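# Place the strawberry cake in the white basket

## Task

Get the strawberry cake inside the white basket while the basket and every other object stay roughly where they began, and finish with neither arm (nor its camera cable) in contact with any of them.

## Robot and tools

Robot: two six-joint arms, left_arm and right_arm, each ending in a parallel two-finger gripper with a wrist camera. Joint order in every row and every result list, base to gripper: waist, shoulder, elbow, wrist pitch, wrist yaw, wrist roll. Wrist yaw is sign-flipped relative to the URDF on both arms, in commands and in reports; the stated ranges use URDF signs. Ranges (rad): waist -2.618 to 3.054, shoulder 0.000 to 3.142, elbow 0.000 to 3.142, wrist pitch -1.571 to 1.571, wrist yaw -1.571 to 1.571 (URDF signs), wrist roll -2.094 to 2.094. Real limits may differ by up to 0.059 rad.

Frame: scene frame, origin at table height midway between the nominal bases, +z up, +x out over the table, left_arm on the +y side (not image sides). Calibrated bases: left_arm at (-0.026, +0.301, 0) m, right_arm at (+0.053, -0.333, 0) m, both nearly unrotated. Reported end_effector_position (m) is the point between the finger pads, about 1 cm short of the fingertips; fingers point along the gripper's +z and close along its y. Reported hand poses may be off by a few cm.

execute_actions(actions, cameras): actions is a list of actions; each action is a table of 1 to 15 rows, one row per 1/30 s control step, and a short table repeats its last row to fill 15 steps (0.5 s). A row is one flat list of 14 numbers, each in [-1, 1]: left_arm's six joint values then its opening, then right_arm's six joint values then its opening. The joint values are offsets, scaled (1.0 = 2.224 rad for waist, shoulder, elbow; 8.485 rad for the three wrist joints), counted from the Joint targets at the start of that action, not from the previous row; repeating an offset in a new action moves further. The opening is absolute: +1 fully open, -1 closed. An action that would push a joint more than 0.059 rad beyond its range is rejected for both arms; a malformed action, or a failing first action, rejects the whole call. An empty actions list just reports state. cameras selects images: omitted/null/["all"] gives all, [] none; names are cam_head_left, cam_head_right, cam_left_wrist, cam_right_wrist (each 672x504).

move(target, speed, blend, opening_speed, blocking, cameras): target is one 14-number row, or a list of up to 15 rows, same layout and scale as above; every row is an offset from the current Joint targets (not from the prior row), openings absolute. speed is rad/s for the joint with farthest to travel, 0.01 to 12.57, default 0.5, one value or one per target. blend (rad) rounds corners between listed targets. opening_speed (0.2 or more, per second on the -1..1 scale) ramps the fingers; use a low value to close gently. blocking=false returns after about 0.5 s while the move continues. Joints move together, so the hand traces curves; paths do not avoid obstacles or the other arm; minimum 0.5 s, over 10 s stops short. The result adds a move: line: done, off_target (resting more than 0.035 rad from target), moving, held, or fault, plus limits=held if steps were withheld. Neither done nor off_target tells you about contact.

wait(seconds 0 to 10, cameras): lets time run with current commands held; returns early if a move ends. stop(cameras): brakes a running move. zoom_image(camera, region [x0, y0, x1, y1] in pixels, at most 504x504): enlarges part of a camera's latest image. read_manual(section) gives licence text only. finished_scene(scene): ends the scene irreversibly; only call once the cake is in the basket and both arms are clear.

Result lines: Joint positions (rad, plus finger gap in m; 0.094 fully open) and Joint velocities ("within noise" when still); Joint targets, the base for your next offsets; Tool commands; grip_measured (opening on the command scale, may read up to ~2.7 mm wide when empty, narrower than the object under squeeze); grip_effort_nm (motor effort, negative closing, not a pad force); joint torques (include arm weight, offsets and noise; first three wrap at ±28 N m). "joint sent to its limit" means a joint was capped at its end. "joint command not followed" means the clearance check altered targets. MOTOR HOT appears at 75 °C; at 90 °C the arm folds and idles for the scene; at 100 °C it goes limp.

Motion limits: each joint target stays within 0.339 rad (big joints) or 2.2 rad (wrist) of its measured angle, and targets that would move the gripper over 200 mm are scaled back, so large moves need several actions. Tiny turns may not start. To leave a gripper unchanged, resend its current opening; 0 is a real command. Sending 0 for an arm's joints recommands its targets. To stop pressing on something, command targets back past the measured positions.

Avoid: dropping the cake or letting go while it moves, slams, hard hits or presses, collisions between the arms (including a gripper closing on the other's fingers), knocking anything off the table, long stretched holds that heat motors, and squeezing the cake hard. Loose objects may get nudged occasionally. Finish with both grippers away from all objects.

Each tool is called after "Emit:" in YAML: its name, and indented under it one key for each argument.

## Session

Emit:
execute_actions:
  actions: []

Scene clock: 0.00 s.
left_arm: end_effector_position=(+0.3624, +0.3385, +0.1097) grip_measured=+1.000 grip_effort_nm=n/a end_effector_quat_wxyz=(+0.602, -0.087, +0.789, +0.082) | right_arm: end_effector_position=(+0.4660, -0.3439, +0.1193) grip_measured=+1.000 grip_effort_nm=n/a end_effector_quat_wxyz=(+0.600, +0.032, +0.799, -0.027)
Joint positions: left_arm=[-0.053 1.534 0.331 0.929 0.258 -0.047 0.094] | right_arm=[0.002 1.547 0.43 0.833 -0.094 0.022 0.094]
Joint velocities: within noise
Joint torques (N m): no reading
Motor temperatures (°C): left_arm=[24 29 26 27 23 21 25] | right_arm=[24 31 28 37 24 22 22]
Heat: left arm: 29 °C; right arm: 37 °C.
Joint targets: left_arm=[-0.053 1.528 0.336 0.925 0.259 -0.048] | right_arm=[0.002 1.544 0.433 0.822 -0.095 0.022]
Tool commands: left_gripper/opening=+1.0 right_gripper/opening=+1.0

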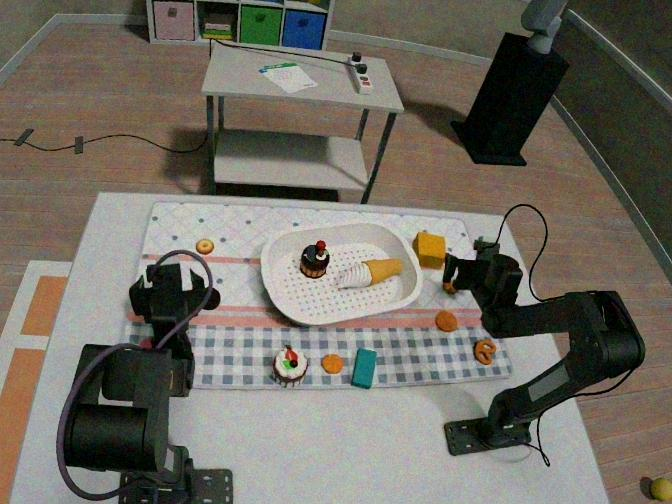

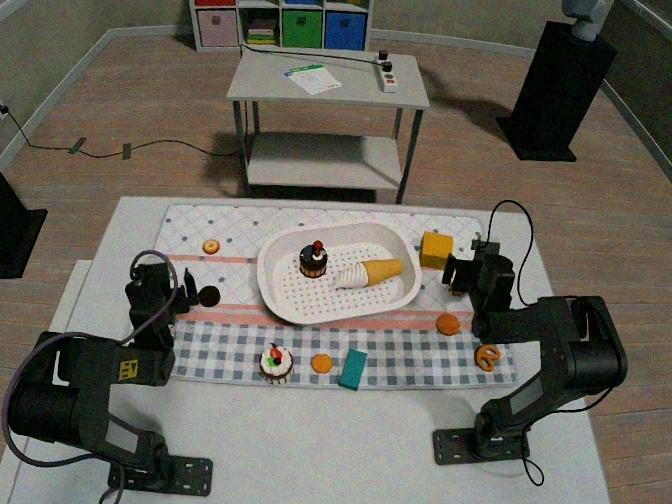

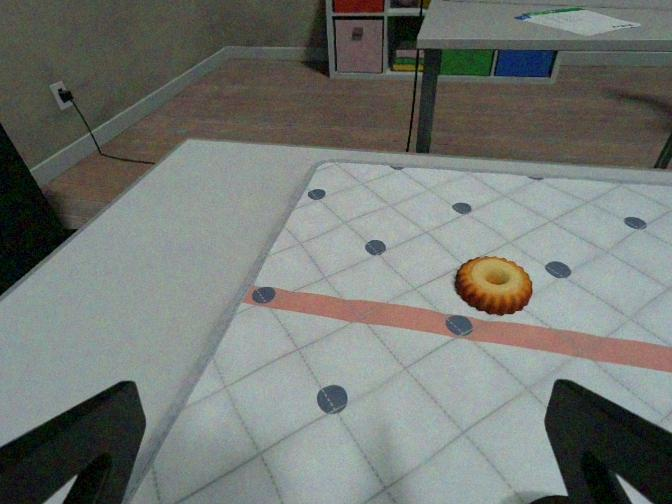

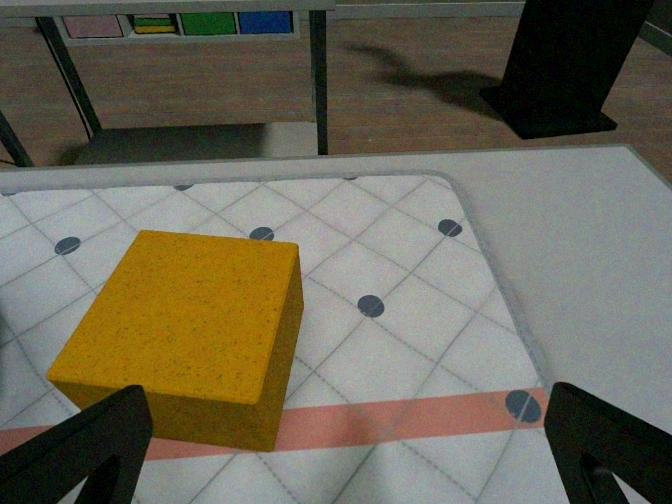

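Emit:
zoom_image:
  camera: "cam_head_left"
  region: [250, 220, 430, 400]

Emit:
zoom_image:
  camera: "cam_head_right"
  region: [250, 220, 430, 400]

Scaled by 2.800 from the camera's 672x504 image, which has a finer 960x720 frame.

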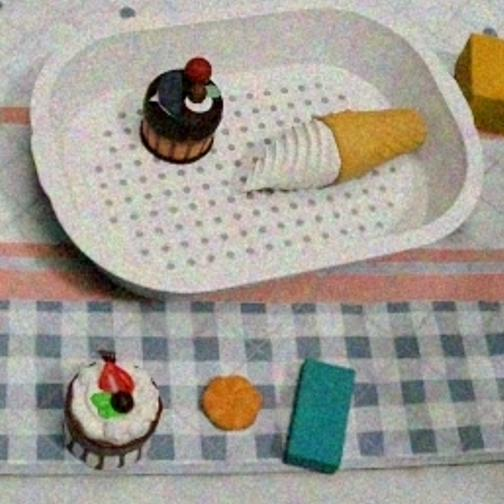

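Scaled by 2.800 from the camera's 672x504 image, which has a finer 960x720 frame.

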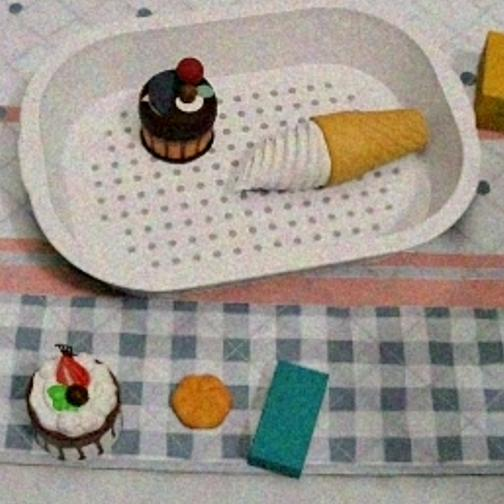

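Emit:
move:
  target:
    - [0,0.151,0.628,-0.2786,-0.0305,0.0057,1,0,0,0,0,0,0,1]
    - [-0.282,0.151,0.628,-0.2786,-0.0305,0.0057,1,0,0,0,0,0,0,1]
  speed: 1.2

Scene clock: 45.50 s.
left_arm: end_effector_position=(+0.2485, +0.0909, +0.1463) grip_measured=+1.000 grip_effort_nm=-0.002 end_effector_quat_wxyz=(+0.002, +0.320, +0.948, -0.001) | right_arm: end_effector_position=(+0.4660, -0.3439, +0.1193) grip_measured=+1.000 grip_effort_nm=0.027 end_effector_quat_wxyz=(+0.600, +0.032, +0.799, -0.027)
Joint positions: left_arm=[-0.686 1.854 1.704 -1.416 0 -0.005 0.094] | right_arm=[0.002 1.547 0.43 0.833 -0.094 0.022 0.094]
Joint velocities: within noise
Joint torques (N m): left_arm=[0.53 -7.47 8.12 0.13 0.01 0.09] | right_arm=[0.03 -4.94 7.01 1.54 -0.05 -0.01]
Motor temperatures (°C): left_arm=[24 29 27 35 23 21 24] | right_arm=[23 32 29 41 24 22 22]
Heat: left arm: 35 °C; right arm: 41 °C.
Joint targets: left_arm=[-0.680 1.864 1.733 -1.438 0.000 0.001] | right_arm=[0.002 1.544 0.433 0.822 -0.095 0.022]
move: done

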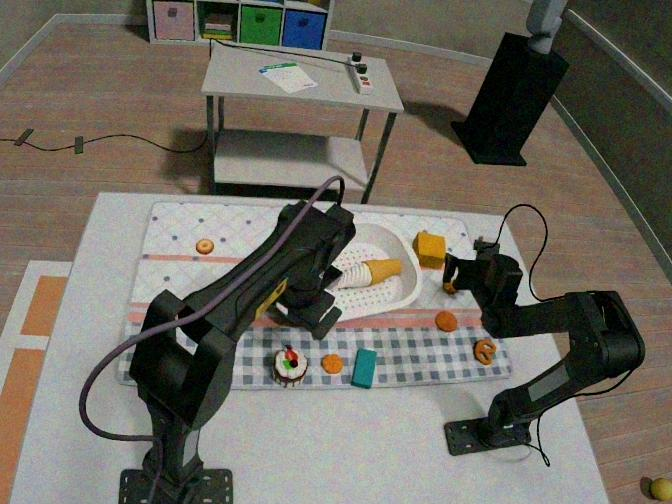

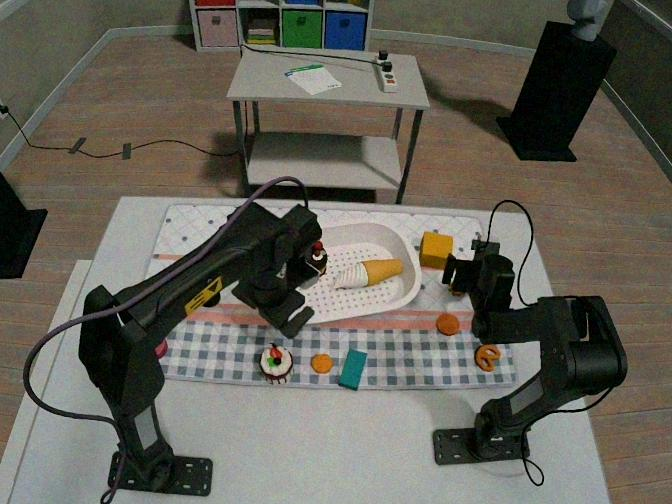

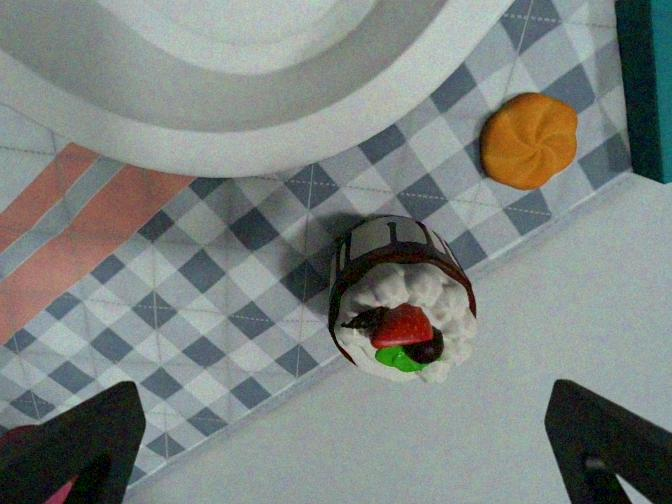

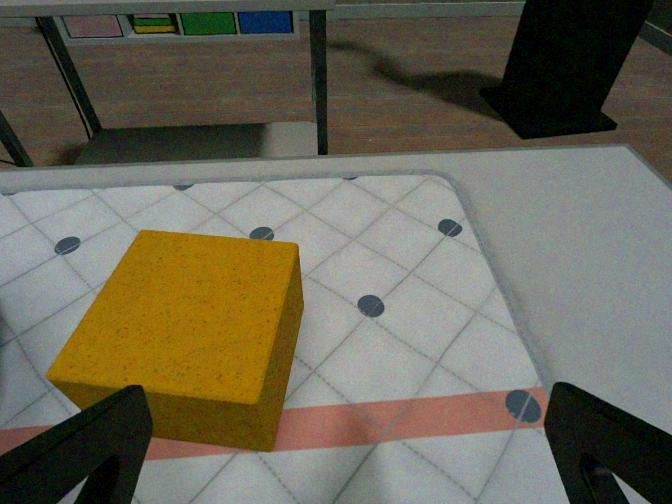

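Emit:
move:
  target: [-0.0515,-0.2666,-0.3705,0.0911,0,0,1,0,0,0,0,0,0,1]
  speed: 0.8
  cameras: ["cam_left_wrist","cam_head_left"]

Scene clock: 82.73 s.
left_arm: end_effector_position=(+0.2072, +0.0808, +0.1252) grip_measured=+1.000 grip_effort_nm=0.002 end_effector_quat_wxyz=(+0.239, +0.356, +0.898, -0.096) | right_arm: end_effector_position=(+0.4660, -0.3439, +0.1193) grip_measured=+1.000 grip_effort_nm=0.027 end_effector_quat_wxyz=(+0.600, +0.032, +0.799, -0.027)
Joint positions: left_arm=[-0.789 1.291 0.925 -0.684 0 -0.005 0.094] | right_arm=[0.002 1.547 0.43 0.833 -0.094 0.022 0.094]
Joint velocities: within noise
Joint torques (N m): left_arm=[-0.54 -5.52 5.27 1.54 0 0.09] | right_arm=[0.03 -4.94 6.99 1.54 -0.05 -0.01]
Motor temperatures (°C): left_arm=[24 29 30 28 23 20 24] | right_arm=[23 32 29 41 24 22 21]
Heat: left arm: 30 °C; right arm: 41 °C.
Joint targets: left_arm=[-0.795 1.271 0.909 -0.665 0.000 0.001] | right_arm=[0.002 1.544 0.433 0.822 -0.095 0.022]
move: done
Images, in order (width x height): cam_head_left 672x504, cam_left_wrist 672x504.

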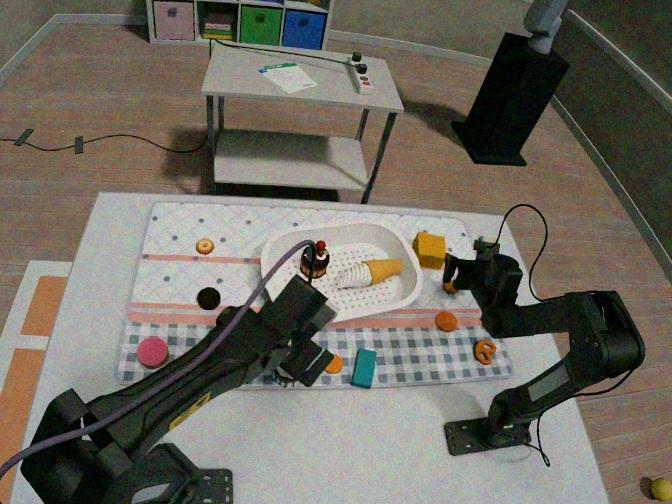

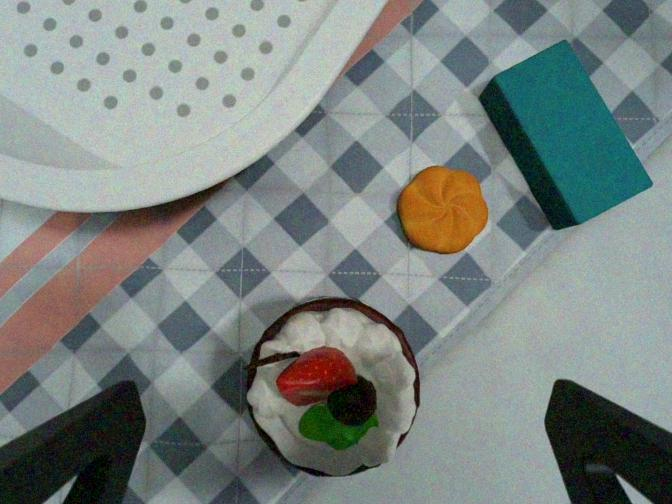

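Emit:
move:
  target: [0.0062,0.0592,-0.1371,0.049,0,0,1,0,0,0,0,0,0,1]
  speed: 0.4

Scene clock: 98.27 s.
left_arm: end_effector_position=(+0.2022, +0.0869, +0.0325) grip_measured=+1.000 grip_effort_nm=-0.002 end_effector_quat_wxyz=(+0.237, +0.355, +0.900, -0.094) | right_arm: end_effector_position=(+0.4660, -0.3439, +0.1193) grip_measured=+1.000 grip_effort_nm=0.032 end_effector_quat_wxyz=(+0.600, +0.032, +0.799, -0.027)
Joint positions: left_arm=[-0.786 1.398 0.617 -0.275 0 -0.005 0.094] | right_arm=[0.002 1.547 0.43 0.833 -0.094 0.022 0.094]
Joint velocities: within noise
Joint torques (N m): left_arm=[0.47 -3.7 4.85 1.6 0 0.08] | right_arm=[0.03 -4.94 7.01 1.55 -0.05 -0.01]
Motor temperatures (°C): left_arm=[24 29 28 30 23 20 24] | right_arm=[23 31 28 41 24 22 21]
Heat: left arm: 30 °C; right arm: 41 °C.
Joint targets: left_arm=[-0.781 1.403 0.604 -0.250 0.000 0.001] | right_arm=[0.002 1.544 0.433 0.822 -0.095 0.022]
move: done

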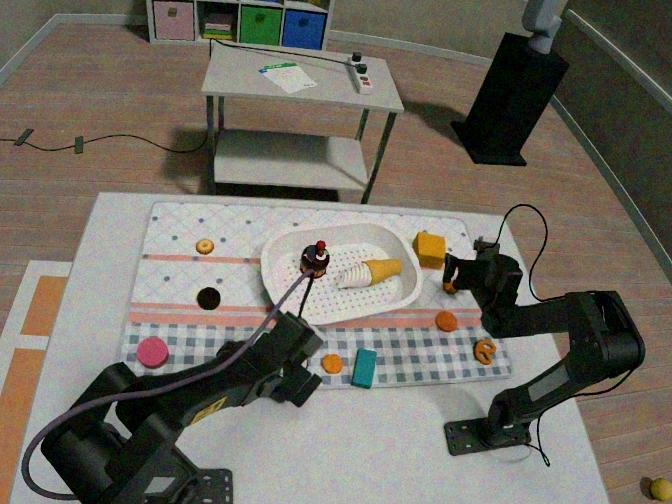

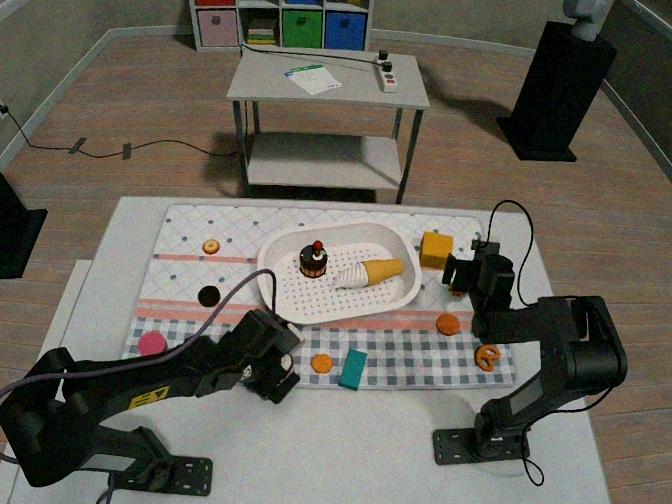

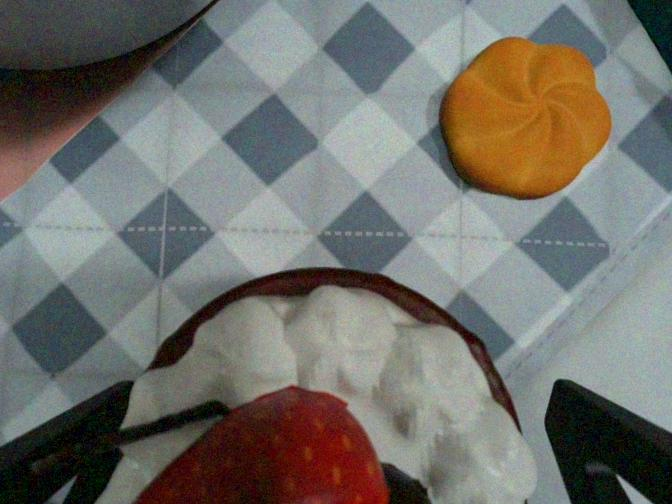

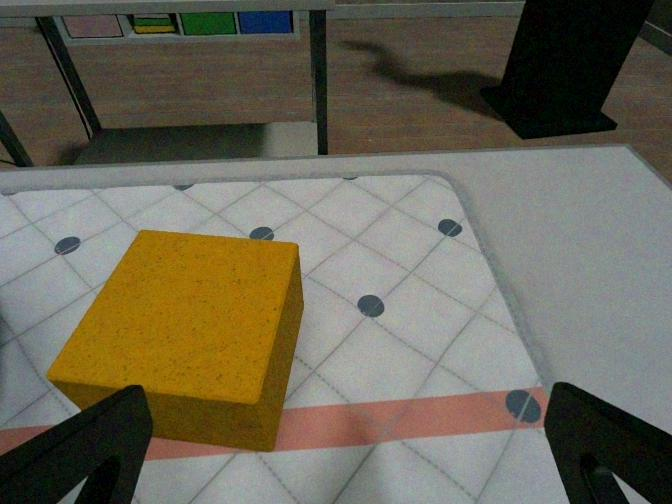

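Emit:
move:
  target: [0.002,0,0,0,0,0,0.4,0,0,0,0,0,0,1]
  opening_speed: 0.4
  cameras: ["cam_left_wrist"]

Scene clock: 103.70 s.
left_arm: end_effector_position=(+0.2037, +0.0879, +0.0327) grip_measured=+0.406 grip_effort_nm=-0.911 end_effector_quat_wxyz=(+0.238, +0.352, +0.900, -0.094) | right_arm: end_effector_position=(+0.4660, -0.3439, +0.1193) grip_measured=+1.000 grip_effort_nm=0.027 end_effector_quat_wxyz=(+0.600, +0.032, +0.799, -0.027)
Joint positions: left_arm=[-0.781 1.398 0.617 -0.273 0 -0.005 0.066] | right_arm=[0.002 1.547 0.43 0.833 -0.094 0.022 0.094]
Joint velocities: within noise
Joint torques (N m): left_arm=[0.39 -3.69 4.83 1.58 0 0.08] | right_arm=[0.03 -4.94 7.01 1.54 -0.05 0]
Motor temperatures (°C): left_arm=[24 29 28 30 23 20 24] | right_arm=[23 31 28 41 24 22 21]
Heat: left arm: 30 °C; right arm: 41 °C.
Joint targets: left_arm=[-0.777 1.403 0.604 -0.250 0.000 0.001] | right_arm=[0.002 1.544 0.433 0.822 -0.095 0.022]
move: done
Images, in order (width x height): cam_left_wrist 672x504.

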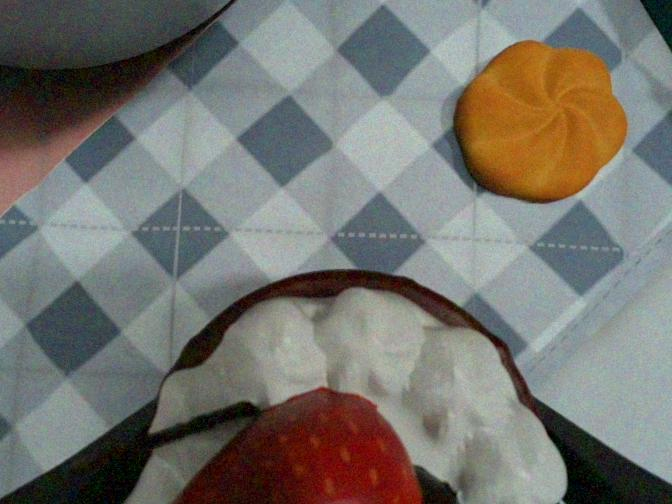

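Emit:
move:
  target:
    - [0,0,0,0,0,0,0.32,0,0,0,0,0,0,1]
    - [0,-0.0391,0.2143,-0.0662,0,0,0.32,0,0,0,0,0,0,1]
  opening_speed: 0.3
  speed: 0.5
  cameras: ["cam_left_wrist","cam_head_right"]

Scene clock: 127.40 s.
left_arm: end_effector_position=(+0.2130, +0.0792, +0.1445) grip_measured=+0.402 grip_effort_nm=-1.028 end_effector_quat_wxyz=(+0.224, +0.353, +0.904, -0.089) | right_arm: end_effector_position=(+0.4660, -0.3439, +0.1193) grip_measured=+1.000 grip_effort_nm=0.027 end_effector_quat_wxyz=(+0.600, +0.032, +0.799, -0.027)
Joint positions: left_arm=[-0.781 1.334 1.05 -0.8 0 -0.005 0.066] | right_arm=[0.002 1.547 0.43 0.833 -0.094 0.022 0.094]
Joint velocities: within noise
Joint torques (N m): left_arm=[0.35 -5.78 9.01 1.17 0 0.09] | right_arm=[0.05 -4.94 7.02 1.55 -0.04 -0.01]
Motor temperatures (°C): left_arm=[24 29 27 30 23 20 25] | right_arm=[23 31 28 41 24 21 21]
Heat: left arm: 30 °C; right arm: 41 °C.
Joint targets: left_arm=[-0.777 1.316 1.081 -0.811 0.000 0.001] | right_arm=[0.002 1.544 0.433 0.822 -0.095 0.022]
move: done
Images, in order (width x height): cam_head_right 672x504, cam_left_wrist 672x504.

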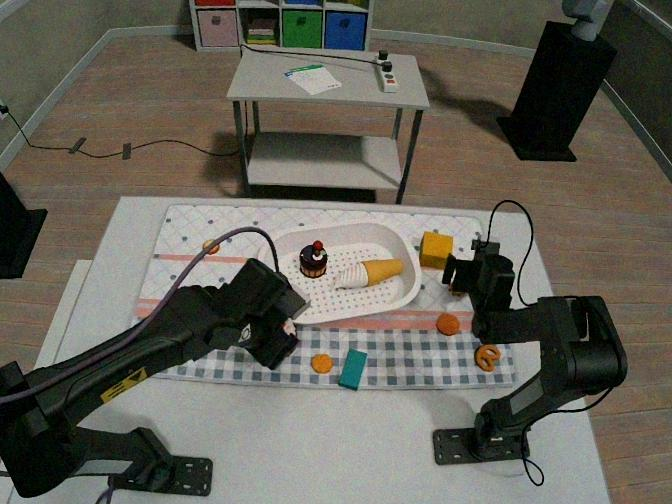

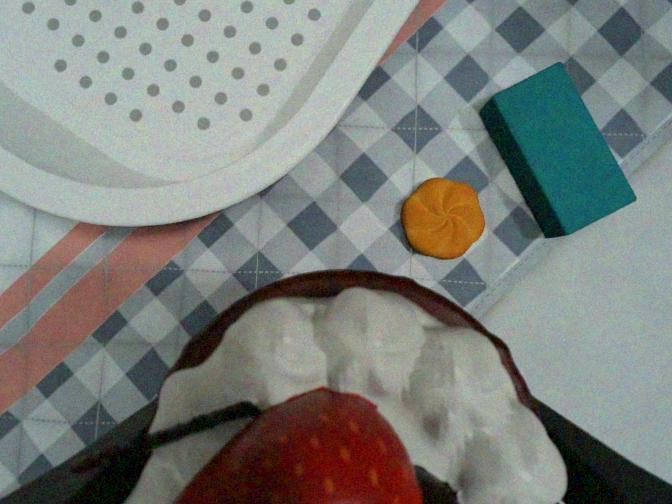

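Emit:
move:
  target: [0.09,0.2966,0.332,-0.0058,0,0,0.32,0,0,0,0,0,0,1]
  speed: 0.5

Scene clock: 134.87 s.
left_arm: end_effector_position=(+0.4010, +0.0415, +0.1614) grip_measured=+0.402 grip_effort_nm=-1.023 end_effector_quat_wxyz=(+0.254, +0.259, +0.929, -0.072) | right_arm: end_effector_position=(+0.4660, -0.3439, +0.1193) grip_measured=+1.000 grip_effort_nm=0.027 end_effector_quat_wxyz=(+0.600, +0.032, +0.799, -0.027)
Joint positions: left_arm=[-0.578 1.966 1.778 -0.849 0 -0.005 0.066] | right_arm=[0.002 1.547 0.43 0.833 -0.094 0.022 0.094]
Joint velocities: within noise
Joint torques (N m): left_arm=[0.13 -9.44 9.94 1.21 0 0.08] | right_arm=[0.03 -4.94 7.01 1.54 -0.04 0]
Motor temperatures (°C): left_arm=[24 29 28 30 23 20 25] | right_arm=[23 31 28 42 24 21 21]
Heat: left arm: 30 °C; right arm: 42 °C.
Joint targets: left_arm=[-0.576 1.976 1.819 -0.860 0.000 0.001] | right_arm=[0.002 1.544 0.433 0.822 -0.095 0.022]
move: off_target (left_arm); left_arm: the elbow is farthest, 0.041 rad from its target

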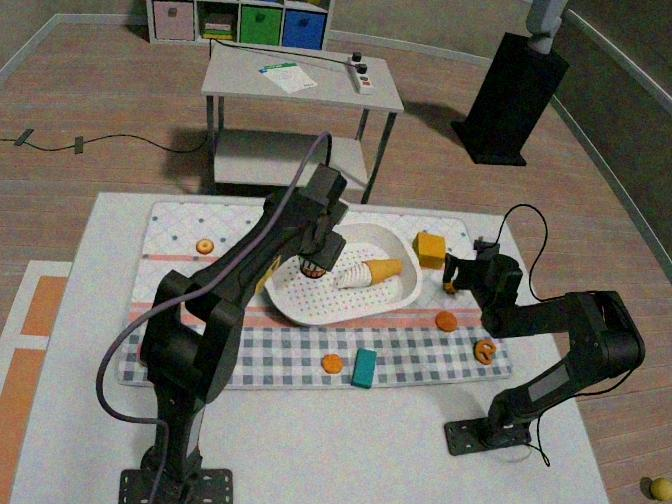

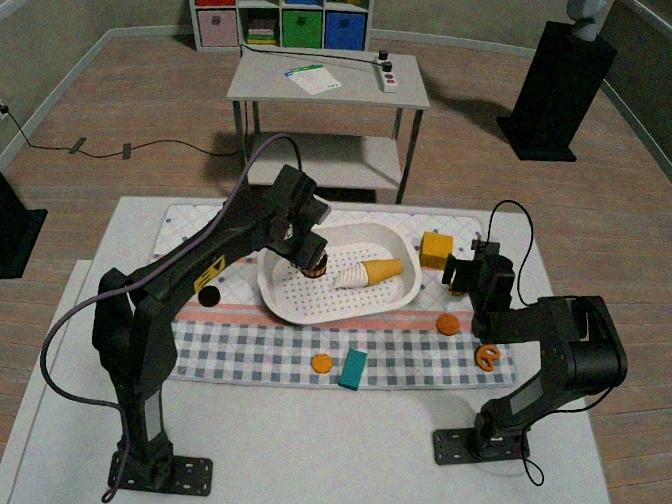

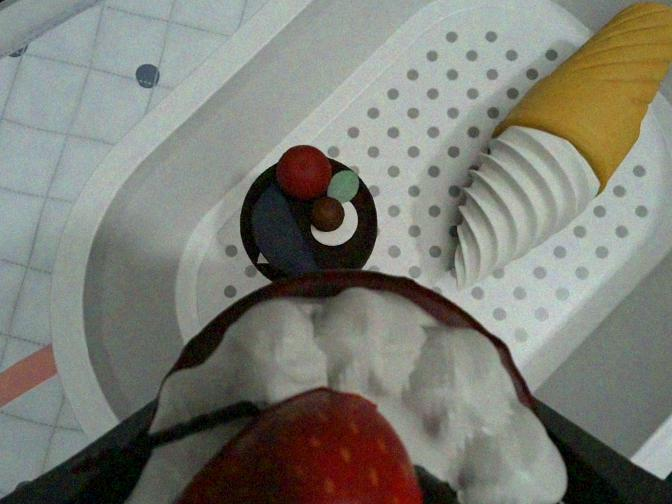

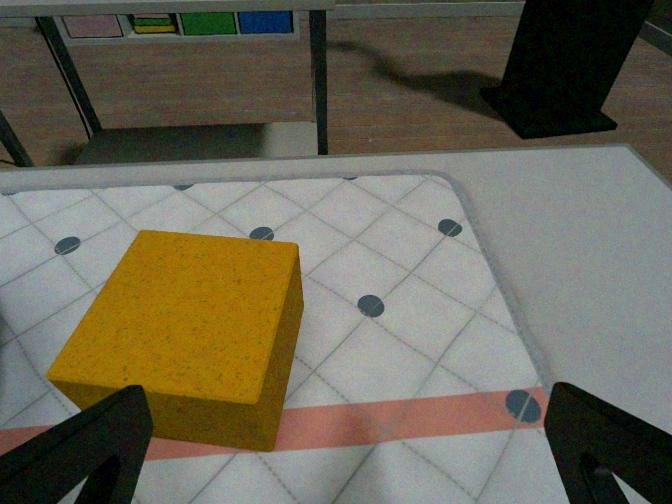

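Emit:
move:
  target:
    - [-0.022,-0.036,-0.0877,0.0118,0,0,0.32,0,0,0,0,0,0,1]
    - [-0.022,0.0004,-0.2109,0.053,0,0,0.32,0,0,0,0,0,0,1]
  speed: 0.4

Scene clock: 166.40 s.
left_arm: end_effector_position=(+0.3732, +0.0330, +0.0550) grip_measured=+0.402 grip_effort_nm=-1.023 end_effector_quat_wxyz=(+0.246, +0.280, +0.925, -0.076) | right_arm: end_effector_position=(+0.4660, -0.3439, +0.1193) grip_measured=+1.000 grip_effort_nm=0.032 end_effector_quat_wxyz=(+0.600, +0.032, +0.799, -0.027)
Joint positions: left_arm=[-0.623 1.97 1.36 -0.441 0 -0.005 0.066] | right_arm=[0.002 1.547 0.43 0.833 -0.094 0.022 0.094]
Joint velocities: within noise
Joint torques (N m): left_arm=[-0.23 -9.33 5.46 1.66 0 0.08] | right_arm=[0.05 -4.96 7.01 1.54 -0.05 -0.01]
Motor temperatures (°C): left_arm=[23 30 29 30 23 20 26] | right_arm=[23 31 28 42 23 21 21]
Heat: left arm: 30 °C; right arm: 42 °C.
Joint targets: left_arm=[-0.626 1.977 1.350 -0.411 0.000 0.001] | right_arm=[0.002 1.544 0.433 0.822 -0.095 0.022]
move: done

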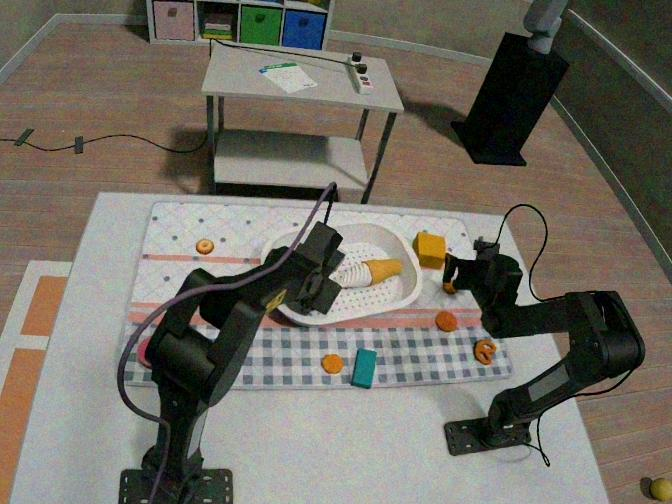

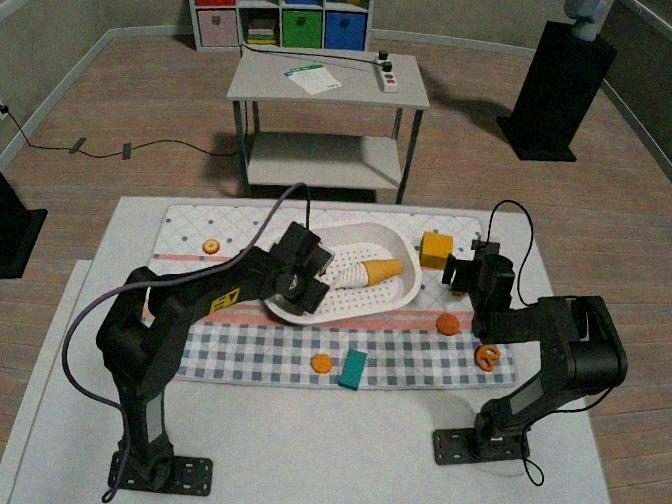

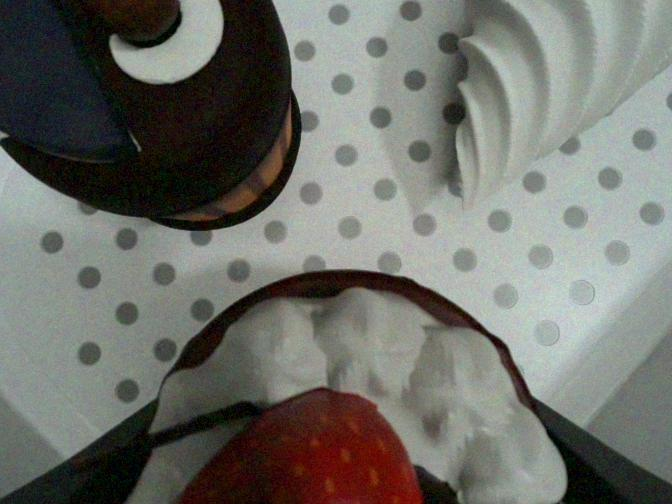

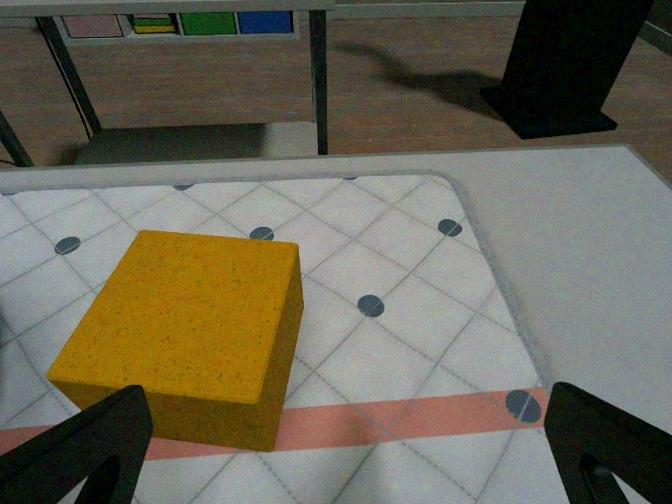

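Emit:
move:
  target: [0,0.0081,-0.0116,0.0052,0,0,0.32,0,0,0,0,0,0,1]
  speed: 0.1
  cameras: ["cam_left_wrist"]

Scene clock: 172.27 s.
left_arm: end_effector_position=(+0.3745, +0.0322, +0.0465) grip_measured=+0.402 grip_effort_nm=-1.018 end_effector_quat_wxyz=(+0.249, +0.280, +0.924, -0.077) | right_arm: end_effector_position=(+0.4660, -0.3439, +0.1193) grip_measured=+1.000 grip_effort_nm=0.027 end_effector_quat_wxyz=(+0.600, +0.032, +0.799, -0.027)
Joint positions: left_arm=[-0.623 1.982 1.337 -0.398 0 -0.005 0.066] | right_arm=[0.002 1.547 0.43 0.833 -0.094 0.022 0.094]
Joint velocities: within noise
Joint torques (N m): left_arm=[-0.25 -8.95 5.14 1.66 0.01 0.08] | right_arm=[0.03 -4.94 7.01 1.54 -0.05 -0.01]
Motor temperatures (°C): left_arm=[23 31 29 30 23 20 26] | right_arm=[23 31 28 42 23 21 21]
Heat: left arm: 31 °C; right arm: 42 °C.
Joint targets: left_arm=[-0.626 1.995 1.324 -0.367 0.000 0.001] | right_arm=[0.002 1.544 0.433 0.822 -0.095 0.022]
move: done
Images, in order (width x height): cam_left_wrist 672x504.

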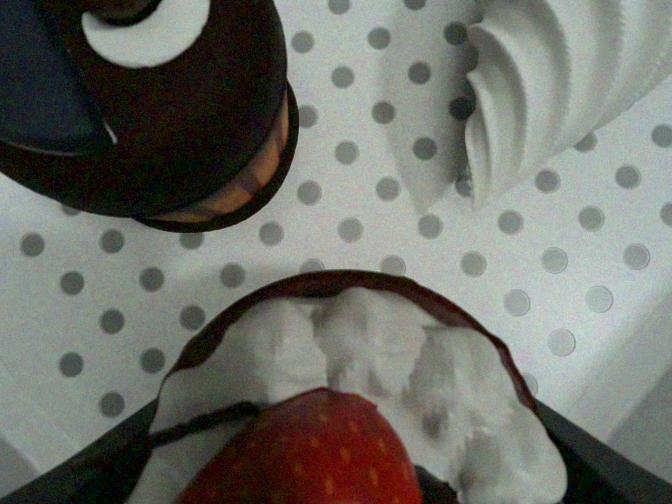

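Emit:
move:
  target: [0,0.0045,-0.0065,0.0029,0,0,0.32,0,0,0,0,0,0,1]
  speed: 0.06
  cameras: ["cam_left_wrist"]

Scene clock: 176.17 s.
left_arm: end_effector_position=(+0.3756, +0.0314, +0.0439) grip_measured=+0.402 grip_effort_nm=-1.028 end_effector_quat_wxyz=(+0.253, +0.279, +0.923, -0.078) | right_arm: end_effector_position=(+0.4660, -0.3439, +0.1193) grip_measured=+1.000 grip_effort_nm=0.027 end_effector_quat_wxyz=(+0.600, +0.032, +0.799, -0.027)
Joint positions: left_arm=[-0.623 1.987 1.328 -0.375 0 -0.005 0.066] | right_arm=[0.002 1.547 0.43 0.833 -0.094 0.022 0.094]
Joint velocities: within noise
Joint torques (N m): left_arm=[-0.27 -8.53 4.81 1.71 0 0.09] | right_arm=[0.03 -4.94 7.01 1.54 -0.04 0]
Motor temperatures (°C): left_arm=[23 31 28 31 23 20 26] | right_arm=[23 31 28 42 23 21 21]
Heat: left arm: 31 °C; right arm: 42 °C.
Joint targets: left_arm=[-0.626 2.005 1.310 -0.342 0.000 0.001] | right_arm=[0.002 1.544 0.433 0.822 -0.095 0.022]
move: done
Images, in order (width x height): cam_left_wrist 672x504.

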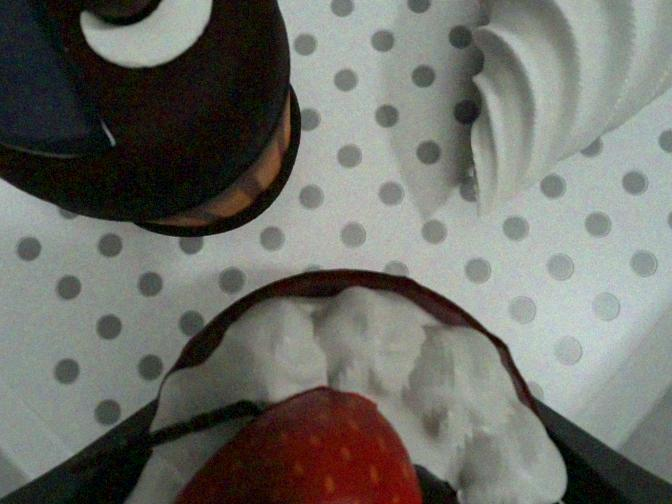

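Emit:
move:
  target: [0,0.003,-0.0044,0.002,0,0,0.32,0,0,0,0,0,0,1]
  speed: 0.06
  cameras: ["cam_left_wrist"]

Scene clock: 180.93 s.
left_arm: end_effector_position=(+0.3760, +0.0311, +0.0434) grip_measured=+0.402 grip_effort_nm=-1.023 end_effector_quat_wxyz=(+0.255, +0.279, +0.922, -0.079) | right_arm: end_effector_position=(+0.4660, -0.3439, +0.1193) grip_measured=+1.000 grip_effort_nm=0.032 end_effector_quat_wxyz=(+0.600, +0.032, +0.799, -0.027)
Joint positions: left_arm=[-0.623 1.987 1.323 -0.366 0 -0.005 0.066] | right_arm=[0.002 1.547 0.43 0.833 -0.094 0.022 0.094]
Joint velocities: within noise
Joint torques (N m): left_arm=[-0.25 -7.94 4.4 1.79 0 0.08] | right_arm=[0.03 -4.94 7.01 1.54 -0.05 0]
Motor temperatures (°C): left_arm=[23 31 28 31 23 20 26] | right_arm=[23 30 28 42 23 21 21]
Heat: left arm: 31 °C; right arm: 42 °C.
Joint targets: left_arm=[-0.626 2.012 1.300 -0.325 0.000 0.001] | right_arm=[0.002 1.544 0.433 0.822 -0.095 0.022]
move: off_target (left_arm); left_arm: the wrist pitch is farthest, 0.041 rad from its target
Images, in order (width x height): cam_left_wrist 672x504.

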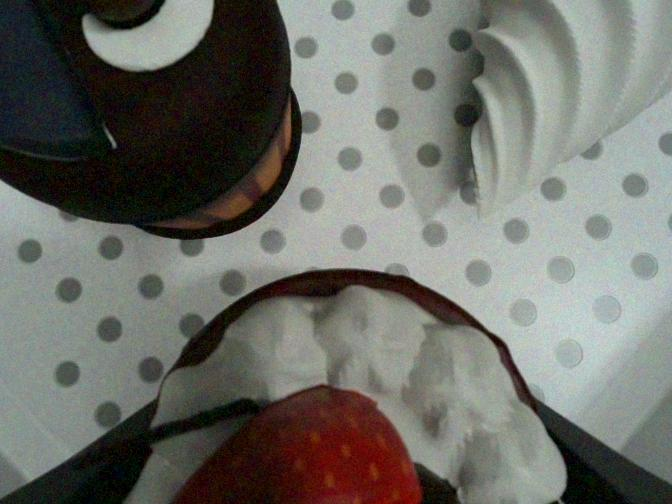

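Emit:
move:
  target:
    - [0,0,0,0,0,0,0.65,0,0,0,0,0,0,1]
    - [0,-0.0522,0.1457,-0.0513,0,0,0.65,0,0,0,0,0,0,1]
  opening_speed: 0.4
  speed: 0.35

Scene clock: 189.00 s.
left_arm: end_effector_position=(+0.3738, +0.0330, +0.1261) grip_measured=+0.648 grip_effort_nm=0.110 end_effector_quat_wxyz=(+0.237, +0.280, +0.927, -0.072) | right_arm: end_effector_position=(+0.4660, -0.3439, +0.1193) grip_measured=+1.000 grip_effort_nm=0.032 end_effector_quat_wxyz=(+0.600, +0.032, +0.799, -0.027)
Joint positions: left_arm=[-0.623 1.923 1.595 -0.742 0.002 -0.005 0.077] | right_arm=[0.002 1.547 0.43 0.833 -0.094 0.022 0.094]
Joint velocities: within noise
Joint torques (N m): left_arm=[-0.21 -12.19 8.87 1.13 -0.02 0.08] | right_arm=[0.03 -4.93 7.01 1.54 -0.05 -0.01]
Motor temperatures (°C): left_arm=[23 32 28 31 23 20 26] | right_arm=[23 30 28 42 23 21 21]
Heat: left arm: 32 °C; right arm: 42 °C.
Joint targets: left_arm=[-0.626 1.895 1.624 -0.761 0.000 0.001] | right_arm=[0.002 1.544 0.433 0.822 -0.095 0.022]
move: done

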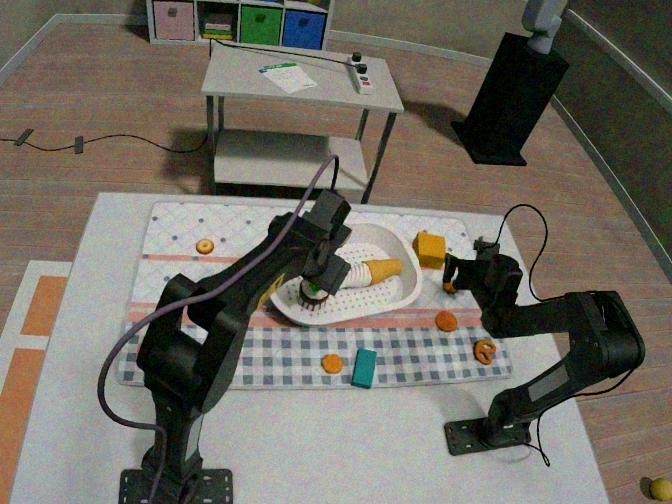

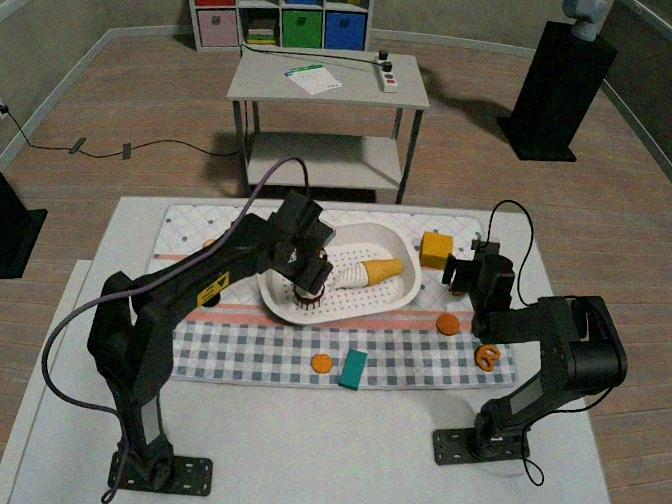

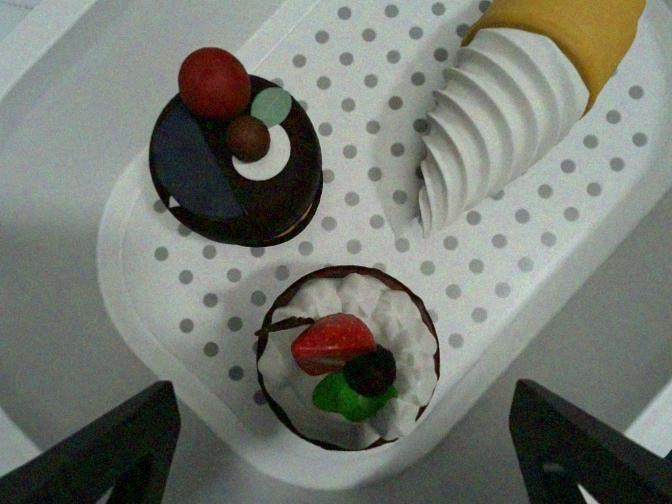

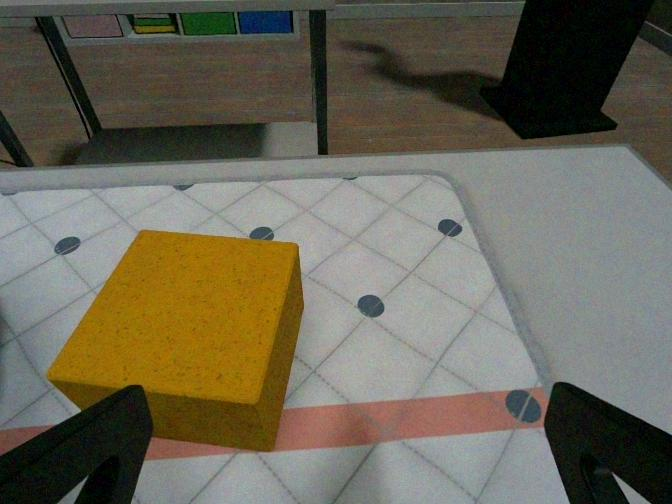

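Emit:
finished_scene:
  scene: 1

The scene is finished: the task was done.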